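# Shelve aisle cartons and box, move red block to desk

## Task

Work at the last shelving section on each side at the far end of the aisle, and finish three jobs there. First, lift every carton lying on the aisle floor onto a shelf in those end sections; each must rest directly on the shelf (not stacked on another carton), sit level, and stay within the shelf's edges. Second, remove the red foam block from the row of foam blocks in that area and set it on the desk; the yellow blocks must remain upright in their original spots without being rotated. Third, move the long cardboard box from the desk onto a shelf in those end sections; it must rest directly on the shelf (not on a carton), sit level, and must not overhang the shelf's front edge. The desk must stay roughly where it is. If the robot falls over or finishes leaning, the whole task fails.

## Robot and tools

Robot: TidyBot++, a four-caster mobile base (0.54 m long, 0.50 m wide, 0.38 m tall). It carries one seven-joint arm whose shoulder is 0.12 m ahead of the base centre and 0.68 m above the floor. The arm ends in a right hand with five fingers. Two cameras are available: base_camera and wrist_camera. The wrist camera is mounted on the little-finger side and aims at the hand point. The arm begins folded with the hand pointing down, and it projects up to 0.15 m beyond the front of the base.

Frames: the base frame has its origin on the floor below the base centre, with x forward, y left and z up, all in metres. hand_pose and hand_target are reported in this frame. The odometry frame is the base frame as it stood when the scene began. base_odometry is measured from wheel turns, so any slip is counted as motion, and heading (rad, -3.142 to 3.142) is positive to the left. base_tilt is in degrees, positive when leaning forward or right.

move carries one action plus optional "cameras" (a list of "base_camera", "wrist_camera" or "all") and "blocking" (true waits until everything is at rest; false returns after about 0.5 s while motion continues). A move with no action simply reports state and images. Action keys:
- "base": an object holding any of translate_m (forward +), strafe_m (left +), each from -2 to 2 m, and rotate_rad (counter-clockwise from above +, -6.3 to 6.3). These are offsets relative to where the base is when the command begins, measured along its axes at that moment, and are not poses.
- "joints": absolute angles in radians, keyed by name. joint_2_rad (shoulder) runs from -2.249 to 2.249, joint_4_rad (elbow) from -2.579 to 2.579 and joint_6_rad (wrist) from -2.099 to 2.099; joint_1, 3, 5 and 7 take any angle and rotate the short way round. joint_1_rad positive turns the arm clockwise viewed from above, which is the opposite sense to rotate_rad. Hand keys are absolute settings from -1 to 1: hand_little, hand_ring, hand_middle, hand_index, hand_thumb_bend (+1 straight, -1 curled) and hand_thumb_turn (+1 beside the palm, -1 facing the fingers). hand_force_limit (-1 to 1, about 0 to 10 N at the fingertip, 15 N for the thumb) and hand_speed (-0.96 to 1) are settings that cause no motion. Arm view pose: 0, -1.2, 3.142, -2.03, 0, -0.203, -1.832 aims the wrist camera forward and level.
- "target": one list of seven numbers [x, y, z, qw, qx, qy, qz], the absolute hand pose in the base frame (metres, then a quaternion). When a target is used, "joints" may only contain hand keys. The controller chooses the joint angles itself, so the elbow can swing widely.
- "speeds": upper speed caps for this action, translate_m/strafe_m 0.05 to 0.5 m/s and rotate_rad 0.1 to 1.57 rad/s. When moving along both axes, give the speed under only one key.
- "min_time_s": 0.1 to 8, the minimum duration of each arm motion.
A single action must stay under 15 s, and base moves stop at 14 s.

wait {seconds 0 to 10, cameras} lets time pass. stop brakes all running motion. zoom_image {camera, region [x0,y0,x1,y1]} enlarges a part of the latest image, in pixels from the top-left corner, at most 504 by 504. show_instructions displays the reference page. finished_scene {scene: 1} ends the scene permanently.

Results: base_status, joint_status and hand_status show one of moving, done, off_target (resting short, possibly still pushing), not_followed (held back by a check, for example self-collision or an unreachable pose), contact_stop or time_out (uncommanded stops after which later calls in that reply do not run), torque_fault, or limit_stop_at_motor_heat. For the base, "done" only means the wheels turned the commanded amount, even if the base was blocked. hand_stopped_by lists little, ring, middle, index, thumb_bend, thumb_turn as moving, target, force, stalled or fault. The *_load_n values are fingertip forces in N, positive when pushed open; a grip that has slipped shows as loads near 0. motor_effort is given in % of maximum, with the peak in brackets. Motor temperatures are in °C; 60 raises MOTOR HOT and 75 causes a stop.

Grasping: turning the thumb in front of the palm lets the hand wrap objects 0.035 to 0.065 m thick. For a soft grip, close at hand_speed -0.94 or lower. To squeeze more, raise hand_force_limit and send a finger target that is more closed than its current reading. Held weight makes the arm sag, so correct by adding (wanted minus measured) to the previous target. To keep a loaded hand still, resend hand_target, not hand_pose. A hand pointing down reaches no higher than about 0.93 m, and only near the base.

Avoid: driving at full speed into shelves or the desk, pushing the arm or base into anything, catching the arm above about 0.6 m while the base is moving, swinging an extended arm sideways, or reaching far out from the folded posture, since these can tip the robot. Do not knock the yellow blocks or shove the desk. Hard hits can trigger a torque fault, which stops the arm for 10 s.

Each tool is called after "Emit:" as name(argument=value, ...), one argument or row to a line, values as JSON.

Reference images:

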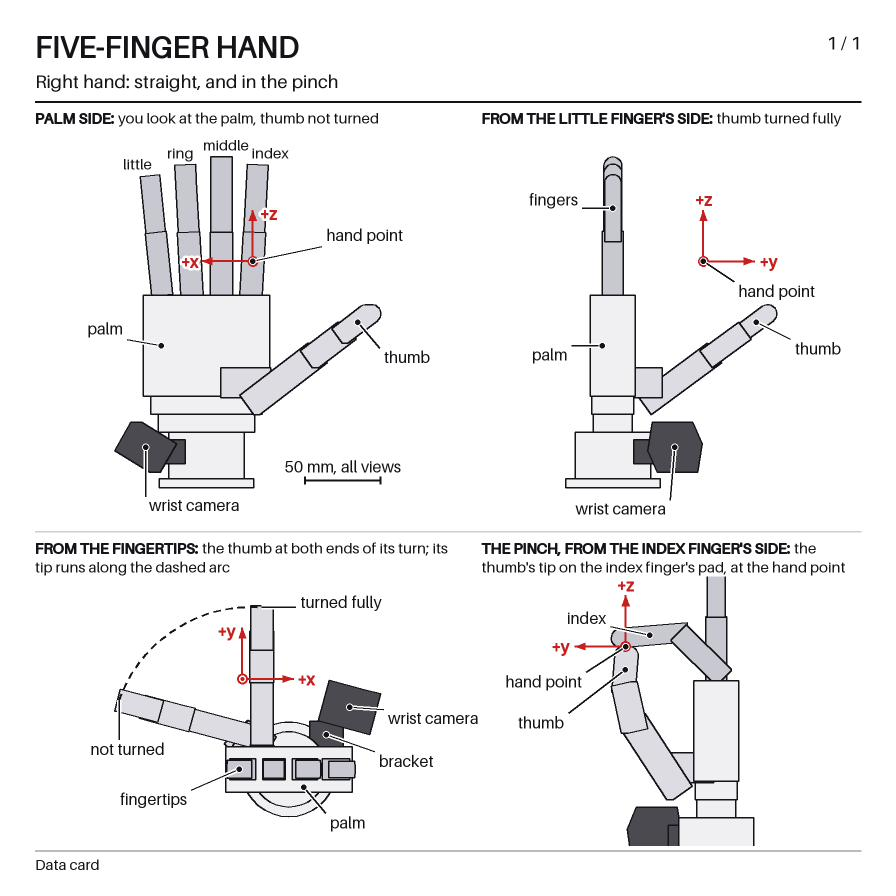

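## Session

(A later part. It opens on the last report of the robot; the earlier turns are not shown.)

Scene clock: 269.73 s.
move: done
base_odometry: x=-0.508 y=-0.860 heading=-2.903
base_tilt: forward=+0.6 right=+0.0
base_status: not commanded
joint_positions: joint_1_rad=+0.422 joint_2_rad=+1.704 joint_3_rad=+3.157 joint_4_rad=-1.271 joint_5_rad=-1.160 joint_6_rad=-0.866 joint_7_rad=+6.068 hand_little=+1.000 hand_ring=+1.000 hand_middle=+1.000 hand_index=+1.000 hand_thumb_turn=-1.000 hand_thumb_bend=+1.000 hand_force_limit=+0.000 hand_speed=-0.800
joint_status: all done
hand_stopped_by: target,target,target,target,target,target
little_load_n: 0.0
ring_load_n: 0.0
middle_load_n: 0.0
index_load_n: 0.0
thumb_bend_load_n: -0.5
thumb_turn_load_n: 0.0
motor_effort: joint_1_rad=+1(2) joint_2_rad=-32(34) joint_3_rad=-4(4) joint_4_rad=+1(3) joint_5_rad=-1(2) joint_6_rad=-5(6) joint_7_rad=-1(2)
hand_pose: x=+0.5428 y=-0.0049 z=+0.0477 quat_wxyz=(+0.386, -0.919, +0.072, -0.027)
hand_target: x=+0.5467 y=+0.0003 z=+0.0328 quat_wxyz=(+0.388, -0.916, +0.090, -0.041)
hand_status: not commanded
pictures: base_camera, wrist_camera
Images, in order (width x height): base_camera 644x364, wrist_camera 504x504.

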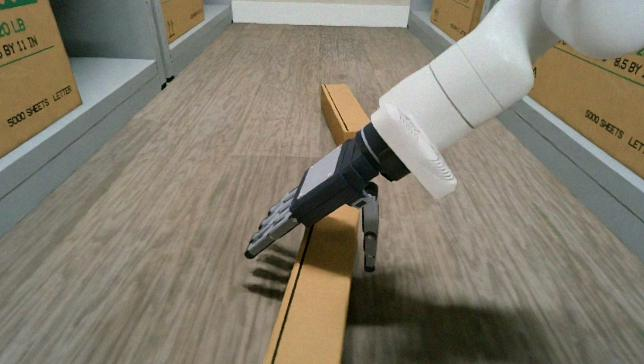

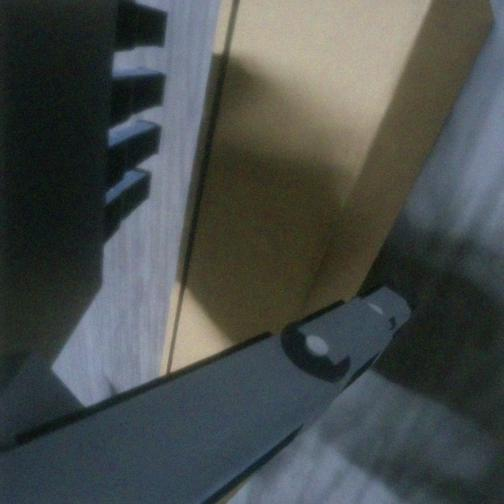

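Emit:
move(
  joints={"hand_speed":-0.92,"hand_force_limit":-0.2,"hand_index":-0.3,"hand_middle":-0.3,"hand_ring":-0.3,"hand_little":-0.3,"hand_thumb_bend":0.0},
  cameras=["all"],
)

Scene clock: 277.80 s.
move: off_target
base_odometry: x=-0.508 y=-0.860 heading=-2.903
base_tilt: forward=+0.6 right=-0.1
base_status: not commanded
joint_positions: joint_1_rad=+0.422 joint_2_rad=+1.704 joint_3_rad=+3.156 joint_4_rad=-1.271 joint_5_rad=-1.160 joint_6_rad=-0.866 joint_7_rad=+6.068 hand_little=+0.231 hand_ring=+0.268 hand_middle=+0.283 hand_index=+0.253 hand_thumb_turn=-1.000 hand_thumb_bend=+0.634 hand_force_limit=-0.200 hand_speed=-0.920
joint_status: hand_little off_target (ended at +0.231, target -0.300); hand_ring off_target (ended at +0.268, target -0.300); hand_middle off_target (ended at +0.283, target -0.300); hand_index off_target (ended at +0.253, target -0.300); hand_thumb_bend off_target (ended at +0.634, target +0.000); the others done
hand_stopped_by: force,force,force,force,force,target
little_load_n: 4.5
ring_load_n: 1.5
middle_load_n: 0.5
index_load_n: 4.0
thumb_bend_load_n: 10.5
thumb_turn_load_n: 4.5
motor_effort: joint_1_rad=+0(1) joint_2_rad=-32(33) joint_3_rad=-4(4) joint_4_rad=+1(2) joint_5_rad=-1(2) joint_6_rad=-5(5) joint_7_rad=-1(1)
hand_pose: x=+0.5429 y=-0.0048 z=+0.0478 quat_wxyz=(+0.386, -0.919, +0.072, -0.027)
hand_target: x=+0.5467 y=+0.0003 z=+0.0328 quat_wxyz=(+0.388, -0.916, +0.090, -0.041)
hand_status: not commanded
pictures: base_camera, wrist_camera
Images, in order (width x height): base_camera 644x364, wrist_camera 504x504.

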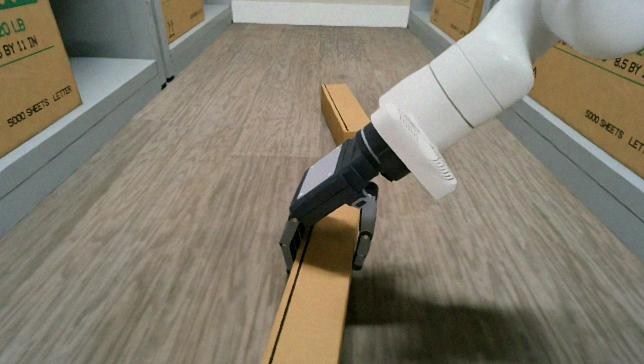

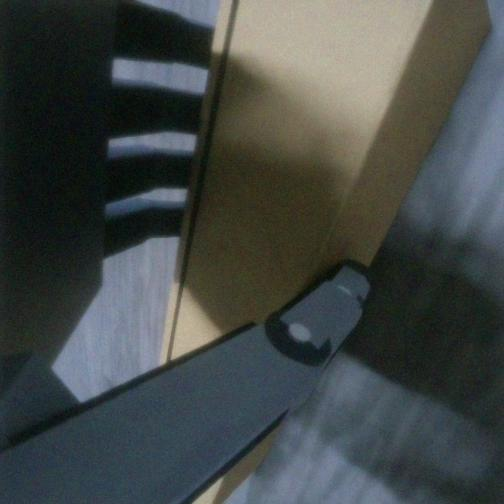

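Emit:
move(
  joints={"joint_1_rad":0.438,"joint_2_rad":1.54,"joint_3_rad":3.13,"joint_4_rad":-1.465,"joint_5_rad":-1.20,"joint_6_rad":-0.835,"joint_7_rad":-0.19},
  min_time_s=4,
  cameras=["all"],
)

Scene clock: 285.17 s.
move: done
base_odometry: x=-0.508 y=-0.860 heading=-2.903
base_tilt: forward=+0.6 right=-0.1
base_status: not commanded
joint_positions: joint_1_rad=+0.422 joint_2_rad=+1.571 joint_3_rad=+3.156 joint_4_rad=-1.449 joint_5_rad=-1.160 joint_6_rad=-0.866 joint_7_rad=+6.068 hand_little=+0.231 hand_ring=+0.268 hand_middle=+0.283 hand_index=+0.253 hand_thumb_turn=-1.000 hand_thumb_bend=+0.634 hand_force_limit=-0.200 hand_speed=-0.920
joint_status: all done
hand_stopped_by: force,force,force,force,force,target
little_load_n: 4.5
ring_load_n: 1.5
middle_load_n: 0.5
index_load_n: 4.0
thumb_bend_load_n: 10.5
thumb_turn_load_n: 5.0
motor_effort: joint_1_rad=+0(2) joint_2_rad=-32(33) joint_3_rad=-3(4) joint_4_rad=+1(2) joint_5_rad=-1(2) joint_6_rad=-5(7) joint_7_rad=-1(3)
hand_pose: x=+0.5232 y=+0.0046 z=+0.1056 quat_wxyz=(+0.394, -0.916, +0.082, -0.008)
hand_target: x=+0.5468 y=+0.0006 z=+0.1170 quat_wxyz=(+0.390, -0.916, +0.092, -0.036)
hand_status: not commanded
pictures: base_camera, wrist_camera
Images, in order (width x height): base_camera 644x364, wrist_camera 504x504.

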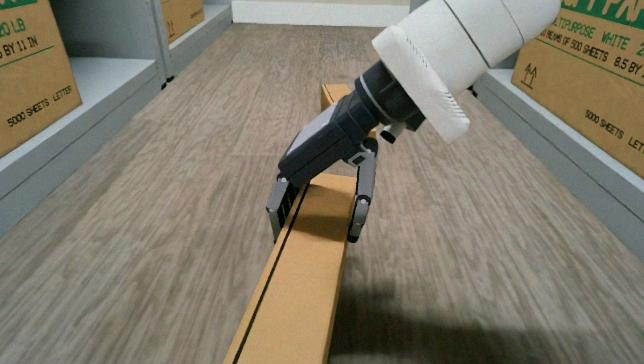

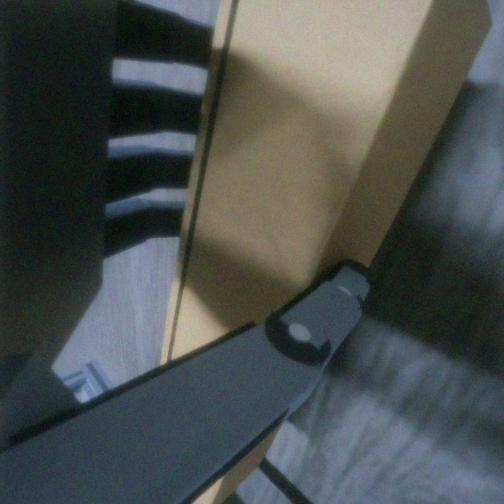

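Emit:
move(
  base={"translate_m":-0.6},
  speeds={"translate_m":0.3},
)

Emit:
move(
  base={"strafe_m":0.75},
  speeds={"strafe_m":0.3},
  cameras=["all"],
)

Scene clock: 292.60 s.
move: done
base_odometry: x=+0.076 y=-0.718 heading=-2.903
base_tilt: forward=+0.6 right=-0.1
base_status: done
joint_positions: joint_1_rad=+0.432 joint_2_rad=+1.563 joint_3_rad=+3.152 joint_4_rad=-1.458 joint_5_rad=-1.165 joint_6_rad=-0.866 joint_7_rad=+6.068 hand_little=+0.231 hand_ring=+0.268 hand_middle=+0.283 hand_index=+0.253 hand_thumb_turn=-1.000 hand_thumb_bend=+0.634 hand_force_limit=-0.200 hand_speed=-0.920
joint_status: not commanded
hand_stopped_by: force,force,force,force,force,target
little_load_n: 4.0
ring_load_n: 1.5
middle_load_n: 0.0
index_load_n: 4.5
thumb_bend_load_n: 10.5
thumb_turn_load_n: 5.0
motor_effort: joint_1_rad=+0(2) joint_2_rad=-33(33) joint_3_rad=-4(5) joint_4_rad=+1(2) joint_5_rad=-1(2) joint_6_rad=-5(6) joint_7_rad=-1(1)
hand_pose: x=+0.5247 y=+0.0033 z=+0.1098 quat_wxyz=(+0.396, -0.914, +0.088, -0.011)
hand_target: x=+0.5468 y=+0.0006 z=+0.1170 quat_wxyz=(+0.390, -0.916, +0.092, -0.036)
hand_status: not commanded
pictures: none

Scene clock: 296.10 s.
move: done
base_odometry: x=+0.253 y=-1.447 heading=-2.903
base_tilt: forward=+0.6 right=-0.1
base_status: done
joint_positions: joint_1_rad=+0.434 joint_2_rad=+1.562 joint_3_rad=+3.148 joint_4_rad=-1.458 joint_5_rad=-1.165 joint_6_rad=-0.866 joint_7_rad=+6.068 hand_little=+0.231 hand_ring=+0.268 hand_middle=+0.283 hand_index=+0.253 hand_thumb_turn=-1.000 hand_thumb_bend=+0.634 hand_force_limit=-0.200 hand_speed=-0.920
joint_status: not commanded
hand_stopped_by: force,force,force,force,force,target
little_load_n: 4.0
ring_load_n: 1.5
middle_load_n: 0.0
index_load_n: 4.0
thumb_bend_load_n: 10.5
thumb_turn_load_n: 5.0
motor_effort: joint_1_rad=+0(3) joint_2_rad=-32(33) joint_3_rad=-4(5) joint_4_rad=+1(1) joint_5_rad=-1(2) joint_6_rad=-5(6) joint_7_rad=-1(1)
hand_pose: x=+0.5257 y=+0.0038 z=+0.1106 quat_wxyz=(+0.397, -0.913, +0.088, -0.012)
hand_target: x=+0.5468 y=+0.0006 z=+0.1170 quat_wxyz=(+0.390, -0.916, +0.092, -0.036)
hand_status: not commanded
pictures: base_camera, wrist_camera
Images, in order (width x height): base_camera 644x364, wrist_camera 504x504.

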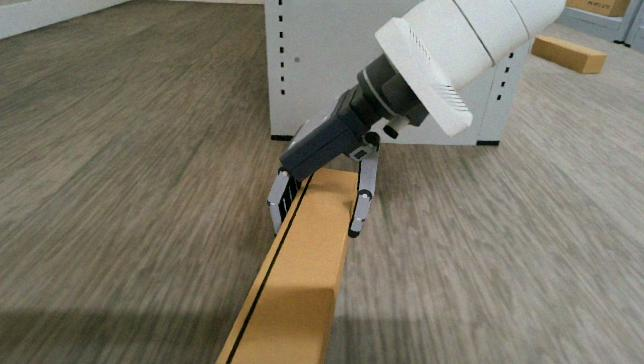

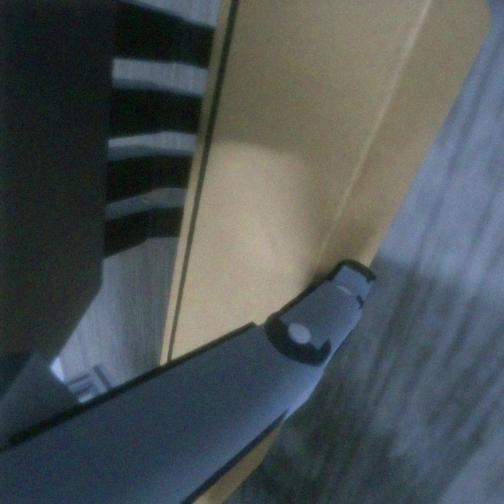

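Emit:
move(
  joints={"joint_1_rad":0.438,"joint_2_rad":1.70,"joint_3_rad":3.13,"joint_4_rad":-1.299,"joint_5_rad":-1.198,"joint_6_rad":-0.835,"joint_7_rad":-0.19},
  min_time_s=4,
)

Emit:
move(
  joints={"joint_1_rad":0.438,"joint_2_rad":1.735,"joint_3_rad":3.13,"joint_4_rad":-1.258,"joint_5_rad":-1.198,"joint_6_rad":-0.835,"joint_7_rad":-0.19},
  min_time_s=3,
  cameras=["all"],
)

Scene clock: 304.10 s.
move: done
base_odometry: x=+0.253 y=-1.447 heading=-2.903
base_tilt: forward=+0.6 right=-0.1
base_status: not commanded
joint_positions: joint_1_rad=+0.434 joint_2_rad=+1.664 joint_3_rad=+3.148 joint_4_rad=-1.315 joint_5_rad=-1.165 joint_6_rad=-0.866 joint_7_rad=+6.068 hand_little=+0.231 hand_ring=+0.268 hand_middle=+0.283 hand_index=+0.253 hand_thumb_turn=-1.000 hand_thumb_bend=+0.634 hand_force_limit=-0.200 hand_speed=-0.920
joint_status: all done
hand_stopped_by: force,force,force,force,force,target
little_load_n: 4.0
ring_load_n: 1.5
middle_load_n: 0.5
index_load_n: 4.0
thumb_bend_load_n: 10.5
thumb_turn_load_n: 5.0
motor_effort: joint_1_rad=+0(2) joint_2_rad=-33(34) joint_3_rad=-4(5) joint_4_rad=+1(3) joint_5_rad=-1(2) joint_6_rad=-5(7) joint_7_rad=-1(2)
hand_pose: x=+0.5453 y=-0.0053 z=+0.0661 quat_wxyz=(+0.391, -0.917, +0.080, -0.030)
hand_target: x=+0.5468 y=+0.0003 z=+0.0496 quat_wxyz=(+0.389, -0.916, +0.091, -0.039)
hand_status: not commanded
pictures: none

Scene clock: 307.40 s.
move: done
base_odometry: x=+0.253 y=-1.447 heading=-2.903
base_tilt: forward=+0.6 right=+0.0
base_status: not commanded
joint_positions: joint_1_rad=+0.434 joint_2_rad=+1.698 joint_3_rad=+3.148 joint_4_rad=-1.274 joint_5_rad=-1.165 joint_6_rad=-0.866 joint_7_rad=+6.068 hand_little=+0.231 hand_ring=+0.268 hand_middle=+0.283 hand_index=+0.253 hand_thumb_turn=-1.000 hand_thumb_bend=+0.634 hand_force_limit=-0.200 hand_speed=-0.920
joint_status: all done
hand_stopped_by: force,force,force,force,force,target
little_load_n: 4.0
ring_load_n: 1.5
middle_load_n: 0.5
index_load_n: 4.0
thumb_bend_load_n: 10.5
thumb_turn_load_n: 5.0
motor_effort: joint_1_rad=+0(2) joint_2_rad=-33(35) joint_3_rad=-4(5) joint_4_rad=+1(3) joint_5_rad=-1(2) joint_6_rad=-5(6) joint_7_rad=-1(2)
hand_pose: x=+0.5473 y=-0.0062 z=+0.0518 quat_wxyz=(+0.390, -0.917, +0.079, -0.033)
hand_target: x=+0.5481 y=-0.0003 z=+0.0348 quat_wxyz=(+0.388, -0.916, +0.090, -0.042)
hand_status: not commanded
pictures: base_camera, wrist_camera
Images, in order (width x height): base_camera 644x364, wrist_camera 504x504.

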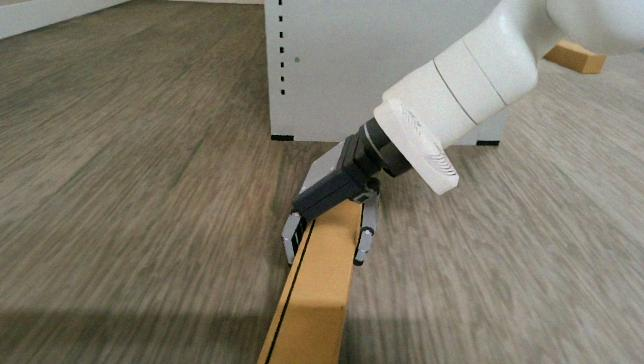

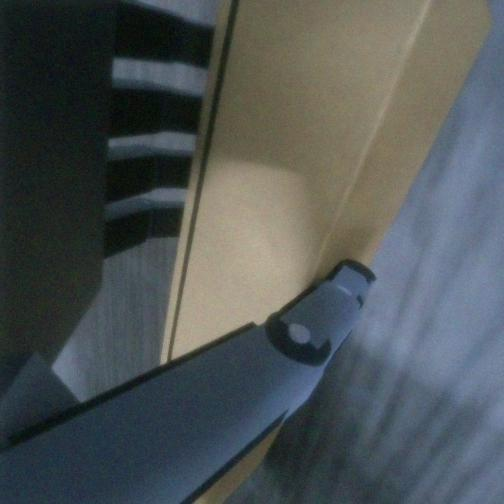

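Emit:
move(
  joints={"joint_1_rad":0.438,"joint_2_rad":1.747,"joint_3_rad":3.13,"joint_4_rad":-1.244,"joint_5_rad":-1.198,"joint_6_rad":-0.835,"joint_7_rad":-0.19},
  min_time_s=2,
)

Emit:
move(
  joints={"hand_index":1,"hand_middle":1,"hand_ring":1,"hand_little":1,"hand_thumb_bend":1},
  cameras=["all"],
)

Scene clock: 312.63 s.
move: done
base_odometry: x=+0.253 y=-1.447 heading=-2.903
base_tilt: forward=+0.6 right=-0.1
base_status: not commanded
joint_positions: joint_1_rad=+0.434 joint_2_rad=+1.707 joint_3_rad=+3.148 joint_4_rad=-1.263 joint_5_rad=-1.165 joint_6_rad=-0.866 joint_7_rad=+6.068 hand_little=+0.231 hand_ring=+0.268 hand_middle=+0.283 hand_index=+0.253 hand_thumb_turn=-1.000 hand_thumb_bend=+0.634 hand_force_limit=-0.200 hand_speed=-0.920
joint_status: all done
hand_stopped_by: force,force,force,force,force,target
little_load_n: 4.0
ring_load_n: 1.5
middle_load_n: 0.0
index_load_n: 4.5
thumb_bend_load_n: 10.5
thumb_turn_load_n: 4.5
motor_effort: joint_1_rad=+1(2) joint_2_rad=-32(34) joint_3_rad=-3(5) joint_4_rad=+2(3) joint_5_rad=-2(3) joint_6_rad=-4(6) joint_7_rad=+0(2)
hand_pose: x=+0.5478 y=-0.0065 z=+0.0478 quat_wxyz=(+0.389, -0.917, +0.079, -0.034)
hand_target: x=+0.5484 y=-0.0005 z=+0.0298 quat_wxyz=(+0.387, -0.917, +0.089, -0.042)
hand_status: not commanded
pictures: none

Scene clock: 316.53 s.
move: done
base_odometry: x=+0.253 y=-1.447 heading=-2.903
base_tilt: forward=+0.6 right=-0.1
base_status: not commanded
joint_positions: joint_1_rad=+0.434 joint_2_rad=+1.709 joint_3_rad=+3.148 joint_4_rad=-1.261 joint_5_rad=-1.165 joint_6_rad=-0.866 joint_7_rad=+6.068 hand_little=+1.000 hand_ring=+1.000 hand_middle=+1.000 hand_index=+1.000 hand_thumb_turn=-1.000 hand_thumb_bend=+1.000 hand_force_limit=-0.200 hand_speed=-0.920
joint_status: all done
hand_stopped_by: target,target,target,target,target,target
little_load_n: 0.0
ring_load_n: 0.0
middle_load_n: 0.0
index_load_n: -0.5
thumb_bend_load_n: 0.0
thumb_turn_load_n: 0.0
motor_effort: joint_1_rad=+0(1) joint_2_rad=-33(33) joint_3_rad=-4(4) joint_4_rad=+2(2) joint_5_rad=-1(2) joint_6_rad=-4(5) joint_7_rad=-1(1)
hand_pose: x=+0.5483 y=-0.0067 z=+0.0472 quat_wxyz=(+0.389, -0.917, +0.079, -0.034)
hand_target: x=+0.5484 y=-0.0005 z=+0.0298 quat_wxyz=(+0.387, -0.917, +0.089, -0.042)
hand_status: not commanded
pictures: base_camera, wrist_camera
Images, in order (width x height): base_camera 644x364, wrist_camera 504x504.

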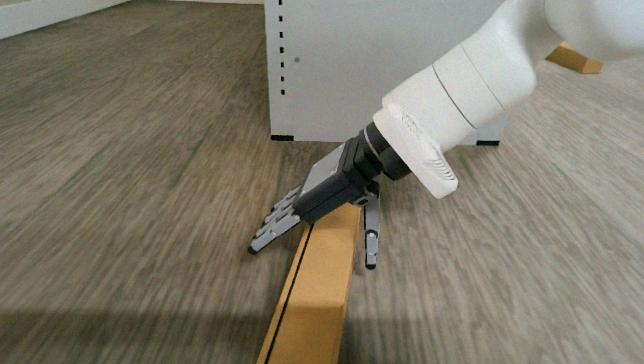

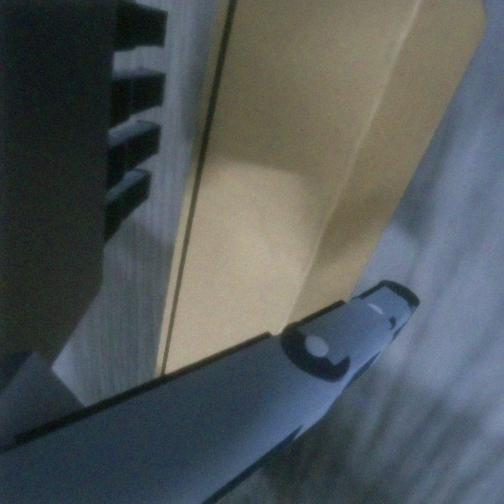

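Emit:
move(
  joints={"joint_1_rad":0.438,"joint_2_rad":1.54,"joint_3_rad":3.13,"joint_4_rad":-1.465,"joint_5_rad":-1.20,"joint_6_rad":-0.835,"joint_7_rad":-0.19},
  min_time_s=3,
)

Emit:
move(
  joints={"joint_1_rad":0.36,"joint_2_rad":1.28,"joint_3_rad":3.13,"joint_4_rad":-1.48,"joint_5_rad":-0.85,"joint_6_rad":-1.0,"joint_7_rad":-0.36},
  min_time_s=3,
  cameras=["base_camera"],
)

Emit:
move(
  base={"strafe_m":-0.77},
  speeds={"strafe_m":0.35},
)

Emit:
move(
  base={"translate_m":0.8},
  speeds={"translate_m":0.3},
  cameras=["base_camera"],
)

Scene clock: 341.53 s.
move: done
base_odometry: x=+0.253 y=-1.447 heading=-2.903
base_tilt: forward=+0.6 right=-0.1
base_status: not commanded
joint_positions: joint_1_rad=+0.434 joint_2_rad=+1.568 joint_3_rad=+3.148 joint_4_rad=-1.450 joint_5_rad=-1.165 joint_6_rad=-0.866 joint_7_rad=+6.068 hand_little=+1.000 hand_ring=+1.000 hand_middle=+1.000 hand_index=+1.000 hand_thumb_turn=-1.000 hand_thumb_bend=+1.000 hand_force_limit=-0.200 hand_speed=-0.920
joint_status: all done
hand_stopped_by: target,target,target,target,target,target
little_load_n: 0.0
ring_load_n: 0.0
middle_load_n: -0.5
index_load_n: 0.0
thumb_bend_load_n: 0.0
thumb_turn_load_n: 0.0
motor_effort: joint_1_rad=+0(2) joint_2_rad=-32(33) joint_3_rad=-4(5) joint_4_rad=+1(3) joint_5_rad=-1(2) joint_6_rad=-5(6) joint_7_rad=+0(2)
hand_pose: x=+0.5267 y=+0.0033 z=+0.1080 quat_wxyz=(+0.397, -0.914, +0.088, -0.013)
hand_target: x=+0.5468 y=+0.0006 z=+0.1170 quat_wxyz=(+0.390, -0.916, +0.092, -0.036)
hand_status: not commanded
pictures: none

Scene clock: 344.83 s.
move: done
base_odometry: x=+0.253 y=-1.447 heading=-2.903
base_tilt: forward=+0.6 right=-0.1
base_status: not commanded
joint_positions: joint_1_rad=+0.375 joint_2_rad=+1.307 joint_3_rad=+3.148 joint_4_rad=-1.462 joint_5_rad=-0.891 joint_6_rad=-0.939 joint_7_rad=+5.964 hand_little=+1.000 hand_ring=+1.000 hand_middle=+1.000 hand_index=+1.000 hand_thumb_turn=-1.000 hand_thumb_bend=+1.000 hand_force_limit=-0.200 hand_speed=-0.920
joint_status: all done
hand_stopped_by: target,target,target,target,target,target
little_load_n: 0.0
ring_load_n: 0.0
middle_load_n: 0.0
index_load_n: 0.0
thumb_bend_load_n: 0.0
thumb_turn_load_n: 0.0
motor_effort: joint_1_rad=+1(1) joint_2_rad=-34(35) joint_3_rad=-3(5) joint_4_rad=+4(5) joint_5_rad=-2(3) joint_6_rad=-4(6) joint_7_rad=-1(2)
hand_pose: x=+0.5764 y=-0.0217 z=+0.2181 quat_wxyz=(+0.361, -0.931, -0.057, -0.017)
hand_target: x=+0.5618 y=+0.0039 z=+0.2411 quat_wxyz=(+0.386, -0.920, -0.071, +0.009)
hand_status: not commanded
Images, in order (width x height): base_camera 644x364.

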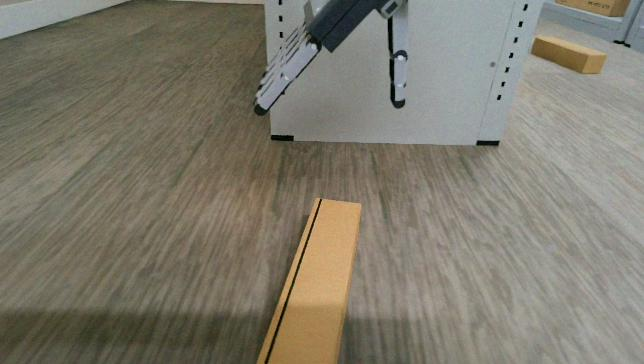

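Scene clock: 348.20 s.
move: done
base_odometry: x=+0.071 y=-0.699 heading=-2.903
base_tilt: forward=+0.7 right=-0.1
base_status: done
joint_positions: joint_1_rad=+0.363 joint_2_rad=+1.305 joint_3_rad=+3.146 joint_4_rad=-1.467 joint_5_rad=-0.888 joint_6_rad=-0.944 joint_7_rad=+5.964 hand_little=+1.000 hand_ring=+1.000 hand_middle=+1.000 hand_index=+1.000 hand_thumb_turn=-1.000 hand_thumb_bend=+1.000 hand_force_limit=-0.200 hand_speed=-0.920
joint_status: not commanded
hand_stopped_by: target,target,target,target,target,target
little_load_n: 0.0
ring_load_n: 0.0
middle_load_n: 0.0
index_load_n: 0.0
thumb_bend_load_n: 0.0
thumb_turn_load_n: 0.0
motor_effort: joint_1_rad=+0(3) joint_2_rad=-34(35) joint_3_rad=-3(5) joint_4_rad=+4(4) joint_5_rad=-2(3) joint_6_rad=-4(5) joint_7_rad=-1(1)
hand_pose: x=+0.5742 y=-0.0131 z=+0.2199 quat_wxyz=(+0.365, -0.929, -0.064, -0.012)
hand_target: x=+0.5618 y=+0.0039 z=+0.2411 quat_wxyz=(+0.386, -0.920, -0.071, +0.009)
hand_status: not commanded
pictures: none

Scene clock: 351.87 s.
move: done
base_odometry: x=-0.707 y=-0.887 heading=-2.904
base_tilt: forward=+0.6 right=-0.1
base_status: done
joint_positions: joint_1_rad=+0.363 joint_2_rad=+1.304 joint_3_rad=+3.146 joint_4_rad=-1.468 joint_5_rad=-0.887 joint_6_rad=-0.944 joint_7_rad=+5.964 hand_little=+1.000 hand_ring=+1.000 hand_middle=+1.000 hand_index=+1.000 hand_thumb_turn=-1.000 hand_thumb_bend=+1.000 hand_force_limit=-0.200 hand_speed=-0.920
joint_status: not commanded
hand_stopped_by: target,target,target,target,target,target
little_load_n: -0.5
ring_load_n: 0.0
middle_load_n: 0.0
index_load_n: 0.0
thumb_bend_load_n: 0.0
thumb_turn_load_n: 0.0
motor_effort: joint_1_rad=+1(2) joint_2_rad=-34(35) joint_3_rad=-3(4) joint_4_rad=+4(5) joint_5_rad=-2(3) joint_6_rad=-5(5) joint_7_rad=-1(1)
hand_pose: x=+0.5735 y=-0.0130 z=+0.2204 quat_wxyz=(+0.365, -0.929, -0.064, -0.011)
hand_target: x=+0.5618 y=+0.0039 z=+0.2411 quat_wxyz=(+0.386, -0.920, -0.071, +0.009)
hand_status: not commanded
Images, in order (width x height): base_camera 644x364.

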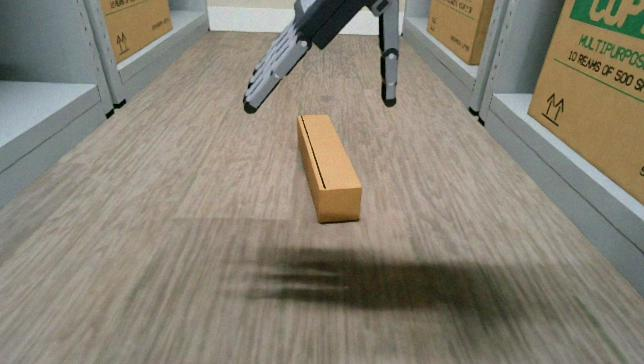

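Emit:
move(
  base={"translate_m":0.29},
  speeds={"translate_m":0.2},
)

Emit:
move(
  joints={"joint_1_rad":0.36,"joint_2_rad":1.59,"joint_3_rad":3.13,"joint_4_rad":-1.255,"joint_5_rad":-0.86,"joint_6_rad":-0.99,"joint_7_rad":-0.30},
  min_time_s=3,
  cameras=["all"],
)

Scene clock: 358.73 s.
move: done
base_odometry: x=-0.989 y=-0.956 heading=-2.904
base_tilt: forward=+0.7 right=-0.1
base_status: done
joint_positions: joint_1_rad=+0.363 joint_2_rad=+1.303 joint_3_rad=+3.146 joint_4_rad=-1.471 joint_5_rad=-0.886 joint_6_rad=-0.944 joint_7_rad=+5.964 hand_little=+1.000 hand_ring=+1.000 hand_middle=+1.000 hand_index=+1.000 hand_thumb_turn=-1.000 hand_thumb_bend=+1.000 hand_force_limit=-0.200 hand_speed=-0.920
joint_status: not commanded
hand_stopped_by: target,target,target,target,target,target
little_load_n: 0.0
ring_load_n: 0.0
middle_load_n: 0.0
index_load_n: 0.0
thumb_bend_load_n: 0.0
thumb_turn_load_n: 0.0
motor_effort: joint_1_rad=+0(3) joint_2_rad=-34(35) joint_3_rad=-3(5) joint_4_rad=+4(5) joint_5_rad=-2(3) joint_6_rad=-4(5) joint_7_rad=-1(1)
hand_pose: x=+0.5725 y=-0.0128 z=+0.2206 quat_wxyz=(+0.365, -0.929, -0.065, -0.011)
hand_target: x=+0.5618 y=+0.0039 z=+0.2411 quat_wxyz=(+0.386, -0.920, -0.071, +0.009)
hand_status: not commanded
pictures: none

Scene clock: 362.07 s.
move: done
base_odometry: x=-0.989 y=-0.956 heading=-2.904
base_tilt: forward=+0.6 right=-0.1
base_status: not commanded
joint_positions: joint_1_rad=+0.363 joint_2_rad=+1.554 joint_3_rad=+3.146 joint_4_rad=-1.271 joint_5_rad=-0.886 joint_6_rad=-0.944 joint_7_rad=+5.964 hand_little=+1.000 hand_ring=+1.000 hand_middle=+1.000 hand_index=+1.000 hand_thumb_turn=-1.000 hand_thumb_bend=+1.000 hand_force_limit=-0.200 hand_speed=-0.920
joint_status: all done
hand_stopped_by: target,target,target,target,target,target
little_load_n: 0.0
ring_load_n: 0.0
middle_load_n: 0.0
index_load_n: 0.0
thumb_bend_load_n: 0.0
thumb_turn_load_n: 0.5
motor_effort: joint_1_rad=+0(2) joint_2_rad=-34(35) joint_3_rad=-4(5) joint_4_rad=+3(5) joint_5_rad=-2(3) joint_6_rad=-4(6) joint_7_rad=-1(2)
hand_pose: x=+0.5590 y=-0.0077 z=+0.1159 quat_wxyz=(+0.375, -0.925, -0.056, +0.011)
hand_target: x=+0.5413 y=+0.0130 z=+0.1107 quat_wxyz=(+0.401, -0.912, -0.077, +0.027)
hand_status: not commanded
pictures: base_camera, wrist_camera
Images, in order (width x height): base_camera 644x364, wrist_camera 504x504.

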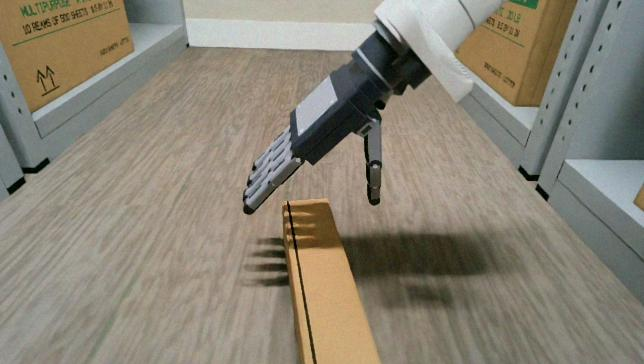

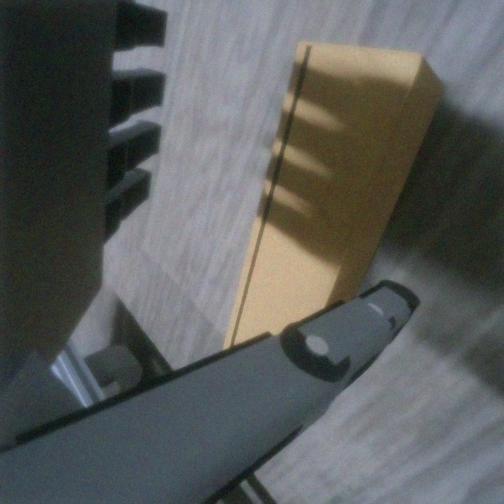

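Emit:
move(
  base={"translate_m":-0.025},
  speeds={"translate_m":0.1},
)

Emit:
move(
  joints={"joint_1_rad":0.35,"joint_2_rad":1.76,"joint_3_rad":3.13,"joint_4_rad":-1.06,"joint_5_rad":-0.80,"joint_6_rad":-1.03,"joint_7_rad":-0.334},
  min_time_s=3,
  cameras=["all"],
)

Scene clock: 372.93 s.
move: done
base_odometry: x=-0.964 y=-0.950 heading=-2.904
base_tilt: forward=+0.6 right=+0.0
base_status: done
joint_positions: joint_1_rad=+0.363 joint_2_rad=+1.559 joint_3_rad=+3.146 joint_4_rad=-1.265 joint_5_rad=-0.886 joint_6_rad=-0.945 joint_7_rad=+5.964 hand_little=+1.000 hand_ring=+1.000 hand_middle=+1.000 hand_index=+1.000 hand_thumb_turn=-1.000 hand_thumb_bend=+1.000 hand_force_limit=-0.200 hand_speed=-0.920
joint_status: not commanded
hand_stopped_by: target,target,target,target,target,target
little_load_n: 0.0
ring_load_n: 0.0
middle_load_n: 0.0
index_load_n: 0.0
thumb_bend_load_n: 0.0
thumb_turn_load_n: 0.0
motor_effort: joint_1_rad=+0(2) joint_2_rad=-34(35) joint_3_rad=-4(4) joint_4_rad=+3(4) joint_5_rad=-2(3) joint_6_rad=-5(5) joint_7_rad=-1(1)
hand_pose: x=+0.5597 y=-0.0079 z=+0.1140 quat_wxyz=(+0.374, -0.925, -0.056, +0.011)
hand_target: x=+0.5413 y=+0.0130 z=+0.1107 quat_wxyz=(+0.401, -0.912, -0.077, +0.027)
hand_status: not commanded
pictures: none

Scene clock: 376.23 s.
move: done
base_odometry: x=-0.964 y=-0.950 heading=-2.904
base_tilt: forward=+0.6 right=-0.1
base_status: not commanded
joint_positions: joint_1_rad=+0.363 joint_2_rad=+1.722 joint_3_rad=+3.146 joint_4_rad=-1.076 joint_5_rad=-0.840 joint_6_rad=-0.968 joint_7_rad=+5.964 hand_little=+1.000 hand_ring=+1.000 hand_middle=+1.000 hand_index=+1.000 hand_thumb_turn=-1.000 hand_thumb_bend=+1.000 hand_force_limit=-0.200 hand_speed=-0.920
joint_status: all done
hand_stopped_by: target,target,target,target,target,target
little_load_n: 0.0
ring_load_n: 0.0
middle_load_n: 0.0
index_load_n: 0.0
thumb_bend_load_n: 0.0
thumb_turn_load_n: 0.0
motor_effort: joint_1_rad=+1(2) joint_2_rad=-34(36) joint_3_rad=-3(4) joint_4_rad=+3(4) joint_5_rad=-1(3) joint_6_rad=-4(6) joint_7_rad=-1(2)
hand_pose: x=+0.5564 y=-0.0116 z=+0.0475 quat_wxyz=(+0.373, -0.924, -0.081, +0.015)
hand_target: x=+0.5275 y=+0.0153 z=+0.0444 quat_wxyz=(+0.403, -0.909, -0.096, +0.048)
hand_status: not commanded
pictures: base_camera, wrist_camera
Images, in order (width x height): base_camera 644x364, wrist_camera 504x504.

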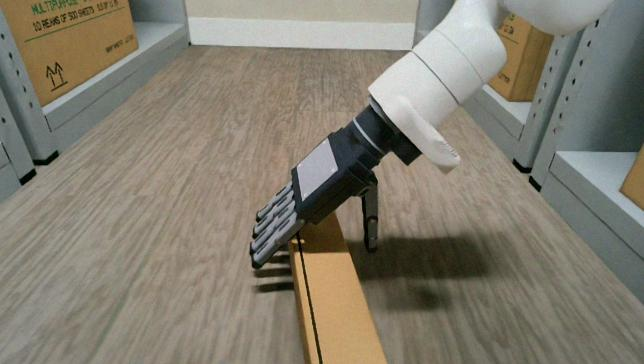

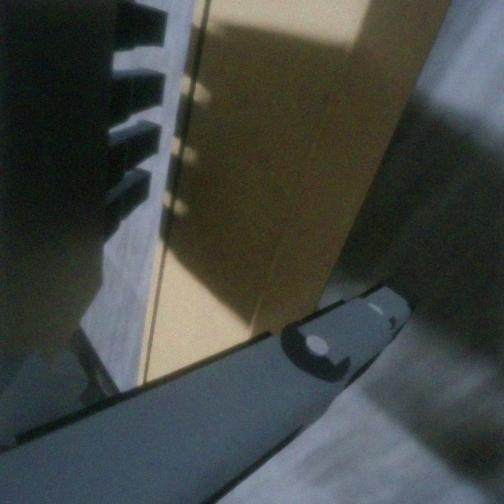

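Emit:
move(
  joints={"hand_index":-0.3,"hand_middle":-0.3,"hand_ring":-0.3,"hand_little":-0.3,"hand_thumb_bend":0.0},
  cameras=["all"],
)

Scene clock: 382.97 s.
move: off_target
base_odometry: x=-0.964 y=-0.950 heading=-2.904
base_tilt: forward=+0.6 right=-0.1
base_status: not commanded
joint_positions: joint_1_rad=+0.363 joint_2_rad=+1.722 joint_3_rad=+3.146 joint_4_rad=-1.076 joint_5_rad=-0.840 joint_6_rad=-0.970 joint_7_rad=+5.964 hand_little=+0.193 hand_ring=+0.253 hand_middle=+0.283 hand_index=+0.276 hand_thumb_turn=-1.000 hand_thumb_bend=+0.634 hand_force_limit=-0.200 hand_speed=-0.920
joint_status: hand_little off_target (ended at +0.193, target -0.300); hand_ring off_target (ended at +0.253, target -0.300); hand_middle off_target (ended at +0.283, target -0.300); hand_index off_target (ended at +0.276, target -0.300); hand_thumb_bend off_target (ended at +0.634, target +0.000)
hand_stopped_by: force,force,force,force,force,target
little_load_n: 4.5
ring_load_n: 1.5
middle_load_n: 1.0
index_load_n: 3.0
thumb_bend_load_n: 10.0
thumb_turn_load_n: 4.0
motor_effort: joint_1_rad=+0(1) joint_2_rad=-33(35) joint_3_rad=-3(4) joint_4_rad=+3(3) joint_5_rad=-2(3) joint_6_rad=-4(5) joint_7_rad=+0(1)
hand_pose: x=+0.5560 y=-0.0113 z=+0.0478 quat_wxyz=(+0.374, -0.924, -0.082, +0.016)
hand_target: x=+0.5275 y=+0.0153 z=+0.0444 quat_wxyz=(+0.403, -0.909, -0.096, +0.048)
hand_status: not commanded
pictures: base_camera, wrist_camera
Images, in order (width x height): base_camera 644x364, wrist_camera 504x504.

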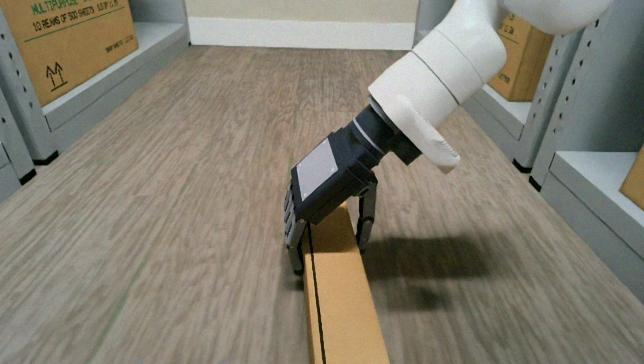

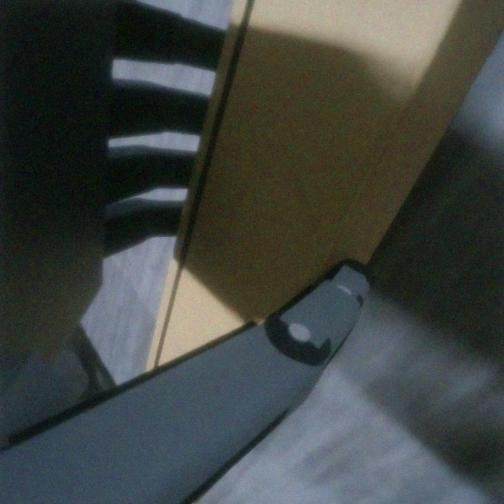

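Emit:
move(
  joints={"joint_1_rad":0.35,"joint_2_rad":1.55,"joint_3_rad":3.13,"joint_4_rad":-1.27,"joint_5_rad":-0.80,"joint_6_rad":-1.03,"joint_7_rad":-0.334},
  min_time_s=4,
  cameras=["base_camera"],
)

Emit:
move(
  joints={"joint_1_rad":0.36,"joint_2_rad":1.15,"joint_3_rad":3.13,"joint_4_rad":-1.55,"joint_5_rad":-0.80,"joint_6_rad":-1.03,"joint_7_rad":-0.36},
  min_time_s=4,
  cameras=["all"],
)

Scene clock: 419.23 s.
move: done
base_odometry: x=-0.964 y=-0.950 heading=-2.904
base_tilt: forward=+0.6 right=-0.1
base_status: not commanded
joint_positions: joint_1_rad=+0.363 joint_2_rad=+1.581 joint_3_rad=+3.146 joint_4_rad=-1.253 joint_5_rad=-0.839 joint_6_rad=-0.971 joint_7_rad=+5.964 hand_little=+0.193 hand_ring=+0.253 hand_middle=+0.283 hand_index=+0.276 hand_thumb_turn=-1.000 hand_thumb_bend=+0.634 hand_force_limit=-0.200 hand_speed=-0.920
joint_status: all done
hand_stopped_by: force,force,force,force,force,target
little_load_n: 4.0
ring_load_n: 1.5
middle_load_n: 1.0
index_load_n: 3.0
thumb_bend_load_n: 9.5
thumb_turn_load_n: 4.5
motor_effort: joint_1_rad=+0(2) joint_2_rad=-34(35) joint_3_rad=-3(4) joint_4_rad=+3(4) joint_5_rad=-2(3) joint_6_rad=-5(6) joint_7_rad=-1(3)
hand_pose: x=+0.5409 y=-0.0058 z=+0.1074 quat_wxyz=(+0.381, -0.921, -0.076, +0.031)
hand_target: x=+0.5341 y=+0.0129 z=+0.1324 quat_wxyz=(+0.403, -0.909, -0.097, +0.048)
hand_status: not commanded
Images, in order (width x height): base_camera 644x364.

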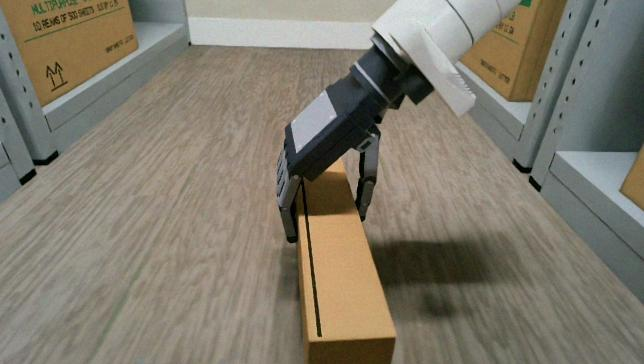

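Scene clock: 423.53 s.
move: done
base_odometry: x=-0.964 y=-0.950 heading=-2.904
base_tilt: forward=+0.6 right=-0.1
base_status: not commanded
joint_positions: joint_1_rad=+0.363 joint_2_rad=+1.179 joint_3_rad=+3.146 joint_4_rad=-1.532 joint_5_rad=-0.839 joint_6_rad=-0.971 joint_7_rad=+5.963 hand_little=+0.193 hand_ring=+0.253 hand_middle=+0.283 hand_index=+0.276 hand_thumb_turn=-1.000 hand_thumb_bend=+0.634 hand_force_limit=-0.200 hand_speed=-0.920
joint_status: all done
hand_stopped_by: force,force,force,force,force,target
little_load_n: 4.0
ring_load_n: 1.5
middle_load_n: 1.0
index_load_n: 3.0
thumb_bend_load_n: 9.5
thumb_turn_load_n: 5.0
motor_effort: joint_1_rad=+0(2) joint_2_rad=-34(36) joint_3_rad=-3(4) joint_4_rad=+4(6) joint_5_rad=-2(3) joint_6_rad=-5(6) joint_7_rad=-1(2)
hand_pose: x=+0.5769 y=-0.0193 z=+0.2739 quat_wxyz=(+0.356, -0.929, -0.096, -0.020)
hand_target: x=+0.5604 y=-0.0019 z=+0.2956 quat_wxyz=(+0.378, -0.920, -0.104, +0.003)
hand_status: not commanded
pictures: base_camera, wrist_camera
Images, in order (width x height): base_camera 644x364, wrist_camera 504x504.

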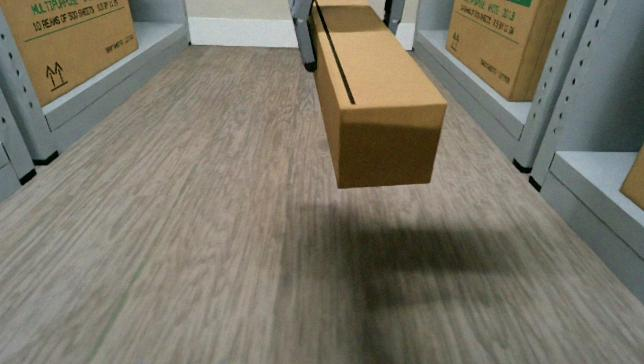

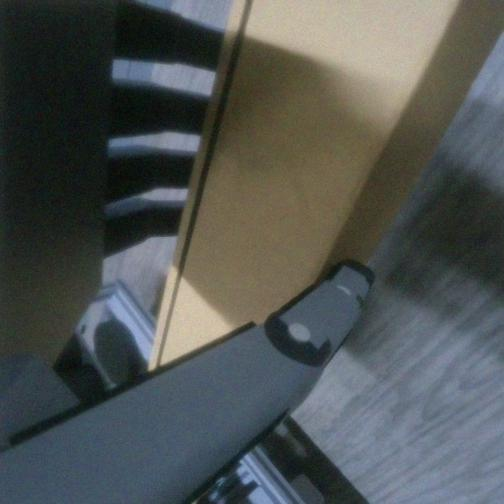

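Emit:
move(
  joints={"joint_1_rad":0.243,"joint_2_rad":0.40,"joint_3_rad":3.13,"joint_4_rad":-2.11,"joint_5_rad":-0.85,"joint_6_rad":-1.12,"joint_7_rad":-0.68},
  min_time_s=5,
  cameras=["wrist_camera"],
)

Emit:
move(
  base={"translate_m":0.68},
  speeds={"translate_m":0.25},
  cameras=["all"],
)

Scene clock: 444.50 s.
move: done
base_odometry: x=-0.964 y=-0.950 heading=-2.904
base_tilt: forward=+0.6 right=-0.1
base_status: not commanded
joint_positions: joint_1_rad=+0.258 joint_2_rad=+0.422 joint_3_rad=+3.146 joint_4_rad=-2.091 joint_5_rad=-0.839 joint_6_rad=-1.060 joint_7_rad=+5.645 hand_little=+0.193 hand_ring=+0.253 hand_middle=+0.283 hand_index=+0.276 hand_thumb_turn=-1.000 hand_thumb_bend=+0.634 hand_force_limit=-0.200 hand_speed=-0.920
joint_status: all done
hand_stopped_by: force,force,force,force,force,target
little_load_n: 4.0
ring_load_n: 1.5
middle_load_n: 1.0
index_load_n: 3.0
thumb_bend_load_n: 10.0
thumb_turn_load_n: 5.0
motor_effort: joint_1_rad=+0(3) joint_2_rad=-20(36) joint_3_rad=-2(4) joint_4_rad=+7(8) joint_5_rad=-3(4) joint_6_rad=-3(5) joint_7_rad=-1(2)
hand_pose: x=+0.4350 y=+0.0794 z=+0.5315 quat_wxyz=(+0.361, -0.932, -0.038, -0.009)
hand_target: x=+0.4125 y=+0.1051 z=+0.5477 quat_wxyz=(+0.387, -0.921, -0.036, +0.017)
hand_status: not commanded
Images, in order (width x height): wrist_camera 504x504.

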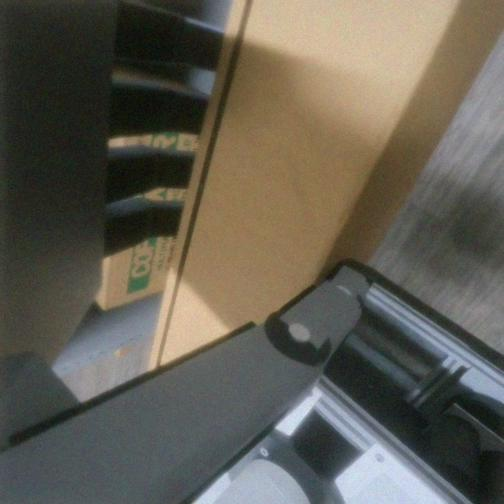

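Scene clock: 448.13 s.
move: done
base_odometry: x=-1.625 y=-1.110 heading=-2.904
base_tilt: forward=+0.6 right=-0.1
base_status: done
joint_positions: joint_1_rad=+0.257 joint_2_rad=+0.419 joint_3_rad=+3.146 joint_4_rad=-2.095 joint_5_rad=-0.839 joint_6_rad=-1.062 joint_7_rad=+5.644 hand_little=+0.193 hand_ring=+0.253 hand_middle=+0.283 hand_index=+0.276 hand_thumb_turn=-1.000 hand_thumb_bend=+0.634 hand_force_limit=-0.200 hand_speed=-0.920
joint_status: not commanded
hand_stopped_by: force,force,force,force,force,target
little_load_n: 4.0
ring_load_n: 1.5
middle_load_n: 1.0
index_load_n: 3.0
thumb_bend_load_n: 9.5
thumb_turn_load_n: 5.0
motor_effort: joint_1_rad=+0(1) joint_2_rad=-20(22) joint_3_rad=-2(2) joint_4_rad=+7(8) joint_5_rad=-4(4) joint_6_rad=-4(4) joint_7_rad=-1(1)
hand_pose: x=+0.4329 y=+0.0805 z=+0.5323 quat_wxyz=(+0.362, -0.931, -0.038, -0.008)
hand_target: x=+0.4125 y=+0.1051 z=+0.5477 quat_wxyz=(+0.387, -0.921, -0.036, +0.017)
hand_status: not commanded
pictures: base_camera, wrist_camera
Images, in order (width x height): base_camera 644x364, wrist_camera 504x504.

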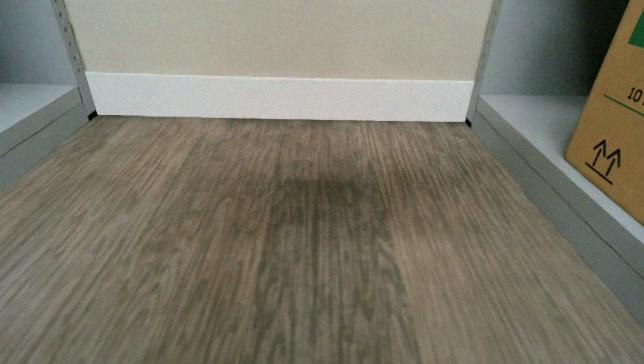

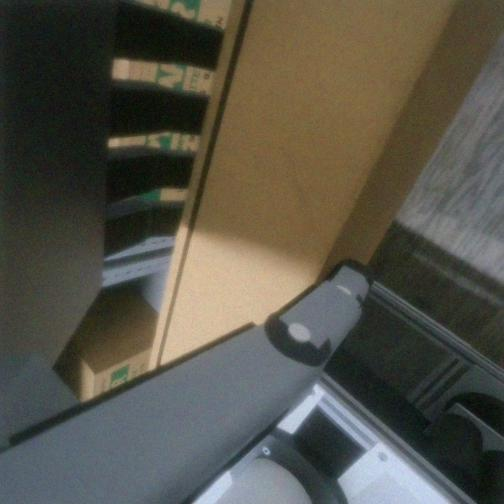

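Emit:
move(
  joints={"joint_1_rad":-0.572,"joint_2_rad":0.20,"joint_3_rad":3.13,"joint_4_rad":-2.10,"joint_5_rad":-1.124,"joint_6_rad":-0.72,"joint_7_rad":-1.306},
  min_time_s=5,
  cameras=["wrist_camera"],
)

Scene clock: 457.90 s.
move: done
base_odometry: x=-1.625 y=-1.110 heading=-2.904
base_tilt: forward=+0.6 right=-0.1
base_status: not commanded
joint_positions: joint_1_rad=-0.560 joint_2_rad=+0.225 joint_3_rad=+3.146 joint_4_rad=-2.095 joint_5_rad=-1.082 joint_6_rad=-0.776 joint_7_rad=+5.019 hand_little=+0.193 hand_ring=+0.253 hand_middle=+0.283 hand_index=+0.276 hand_thumb_turn=-1.000 hand_thumb_bend=+0.634 hand_force_limit=-0.200 hand_speed=-0.920
joint_status: all done
hand_stopped_by: force,force,force,force,force,target
little_load_n: 4.0
ring_load_n: 1.5
middle_load_n: 1.0
index_load_n: 3.0
thumb_bend_load_n: 9.5
thumb_turn_load_n: 5.0
motor_effort: joint_1_rad=+1(2) joint_2_rad=-18(21) joint_3_rad=-1(3) joint_4_rad=+11(11) joint_5_rad=-4(6) joint_6_rad=-2(5) joint_7_rad=-1(2)
hand_pose: x=+0.3421 y=+0.3458 z=+0.6030 quat_wxyz=(+0.368, -0.929, -0.032, +0.026)
hand_target: x=+0.3470 y=+0.3587 z=+0.6139 quat_wxyz=(+0.379, -0.925, -0.002, +0.009)
hand_status: not commanded
Images, in order (width x height): wrist_camera 504x504.

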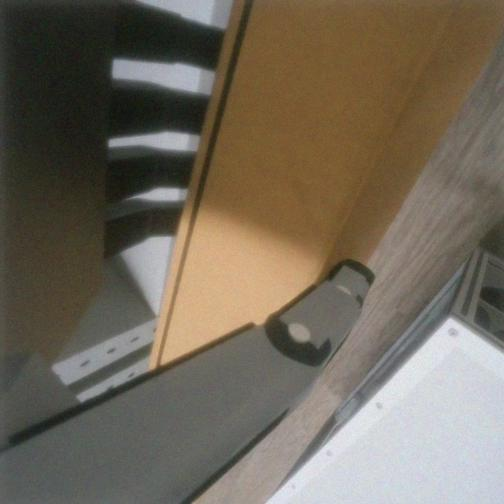

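Emit:
move(
  base={"translate_m":0.58},
  speeds={"translate_m":0.2},
  cameras=["all"],
)

Scene clock: 478.93 s.
move: done
base_odometry: x=-2.189 y=-1.246 heading=-2.904
base_tilt: forward=+0.6 right=-0.1
base_status: done
joint_positions: joint_1_rad=-0.563 joint_2_rad=+0.219 joint_3_rad=+3.145 joint_4_rad=-2.095 joint_5_rad=-1.083 joint_6_rad=-0.770 joint_7_rad=+5.018 hand_little=+0.193 hand_ring=+0.253 hand_middle=+0.283 hand_index=+0.276 hand_thumb_turn=-1.000 hand_thumb_bend=+0.634 hand_force_limit=-0.200 hand_speed=-0.920
joint_status: not commanded
hand_stopped_by: force,force,force,force,force,target
little_load_n: 4.0
ring_load_n: 1.5
middle_load_n: 1.0
index_load_n: 2.5
thumb_bend_load_n: 10.0
thumb_turn_load_n: 4.5
motor_effort: joint_1_rad=+1(2) joint_2_rad=-18(21) joint_3_rad=-1(2) joint_4_rad=+11(12) joint_5_rad=-4(5) joint_6_rad=+0(2) joint_7_rad=-1(1)
hand_pose: x=+0.3430 y=+0.3469 z=+0.6053 quat_wxyz=(+0.369, -0.928, -0.033, +0.022)
hand_target: x=+0.3470 y=+0.3587 z=+0.6139 quat_wxyz=(+0.379, -0.925, -0.002, +0.009)
hand_status: not commanded
pictures: base_camera, wrist_camera
Images, in order (width x height): base_camera 644x364, wrist_camera 504x504.

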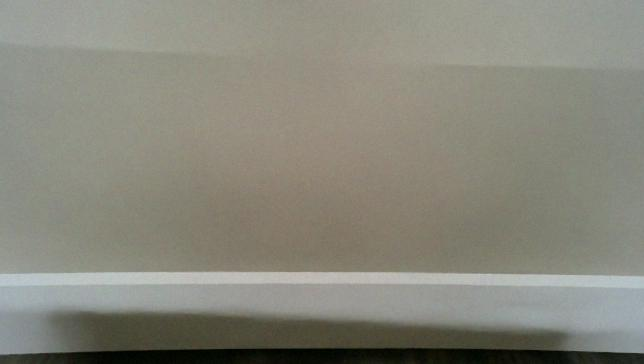

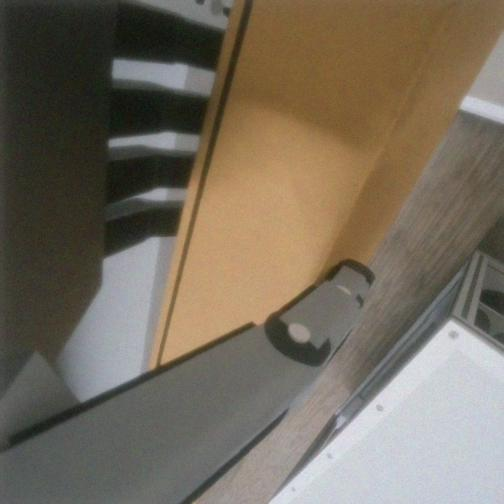

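Emit:
move(
  joints={"joint_1_rad":-0.688,"joint_2_rad":0.06,"joint_3_rad":3.13,"joint_4_rad":-1.96,"joint_5_rad":-0.90,"joint_6_rad":-0.772,"joint_7_rad":-1.695},
  min_time_s=3,
  cameras=["wrist_camera"],
)

Scene clock: 528.13 s.
move: done
base_odometry: x=-2.189 y=-1.246 heading=-2.904
base_tilt: forward=+0.6 right=-0.1
base_status: not commanded
joint_positions: joint_1_rad=-0.672 joint_2_rad=+0.084 joint_3_rad=+3.145 joint_4_rad=-1.979 joint_5_rad=-0.943 joint_6_rad=-0.770 joint_7_rad=+4.630 hand_little=+0.193 hand_ring=+0.253 hand_middle=+0.283 hand_index=+0.276 hand_thumb_turn=-1.000 hand_thumb_bend=+0.634 hand_force_limit=-0.200 hand_speed=-0.920
joint_status: all done
hand_stopped_by: force,force,force,force,force,target
little_load_n: 4.0
ring_load_n: 1.5
middle_load_n: 1.0
index_load_n: 3.0
thumb_bend_load_n: 10.0
thumb_turn_load_n: 4.5
motor_effort: joint_1_rad=+0(2) joint_2_rad=-16(19) joint_3_rad=-1(2) joint_4_rad=+13(14) joint_5_rad=-4(6) joint_6_rad=+0(2) joint_7_rad=-1(2)
hand_pose: x=+0.3299 y=+0.3829 z=+0.6848 quat_wxyz=(+0.387, -0.922, +0.007, +0.006)
hand_target: x=+0.3237 y=+0.3863 z=+0.6965 quat_wxyz=(+0.386, -0.922, -0.008, -0.002)
hand_status: not commanded
Images, in order (width x height): wrist_camera 504x504.

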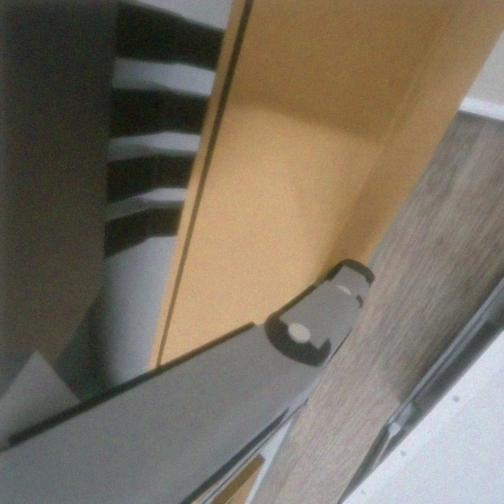

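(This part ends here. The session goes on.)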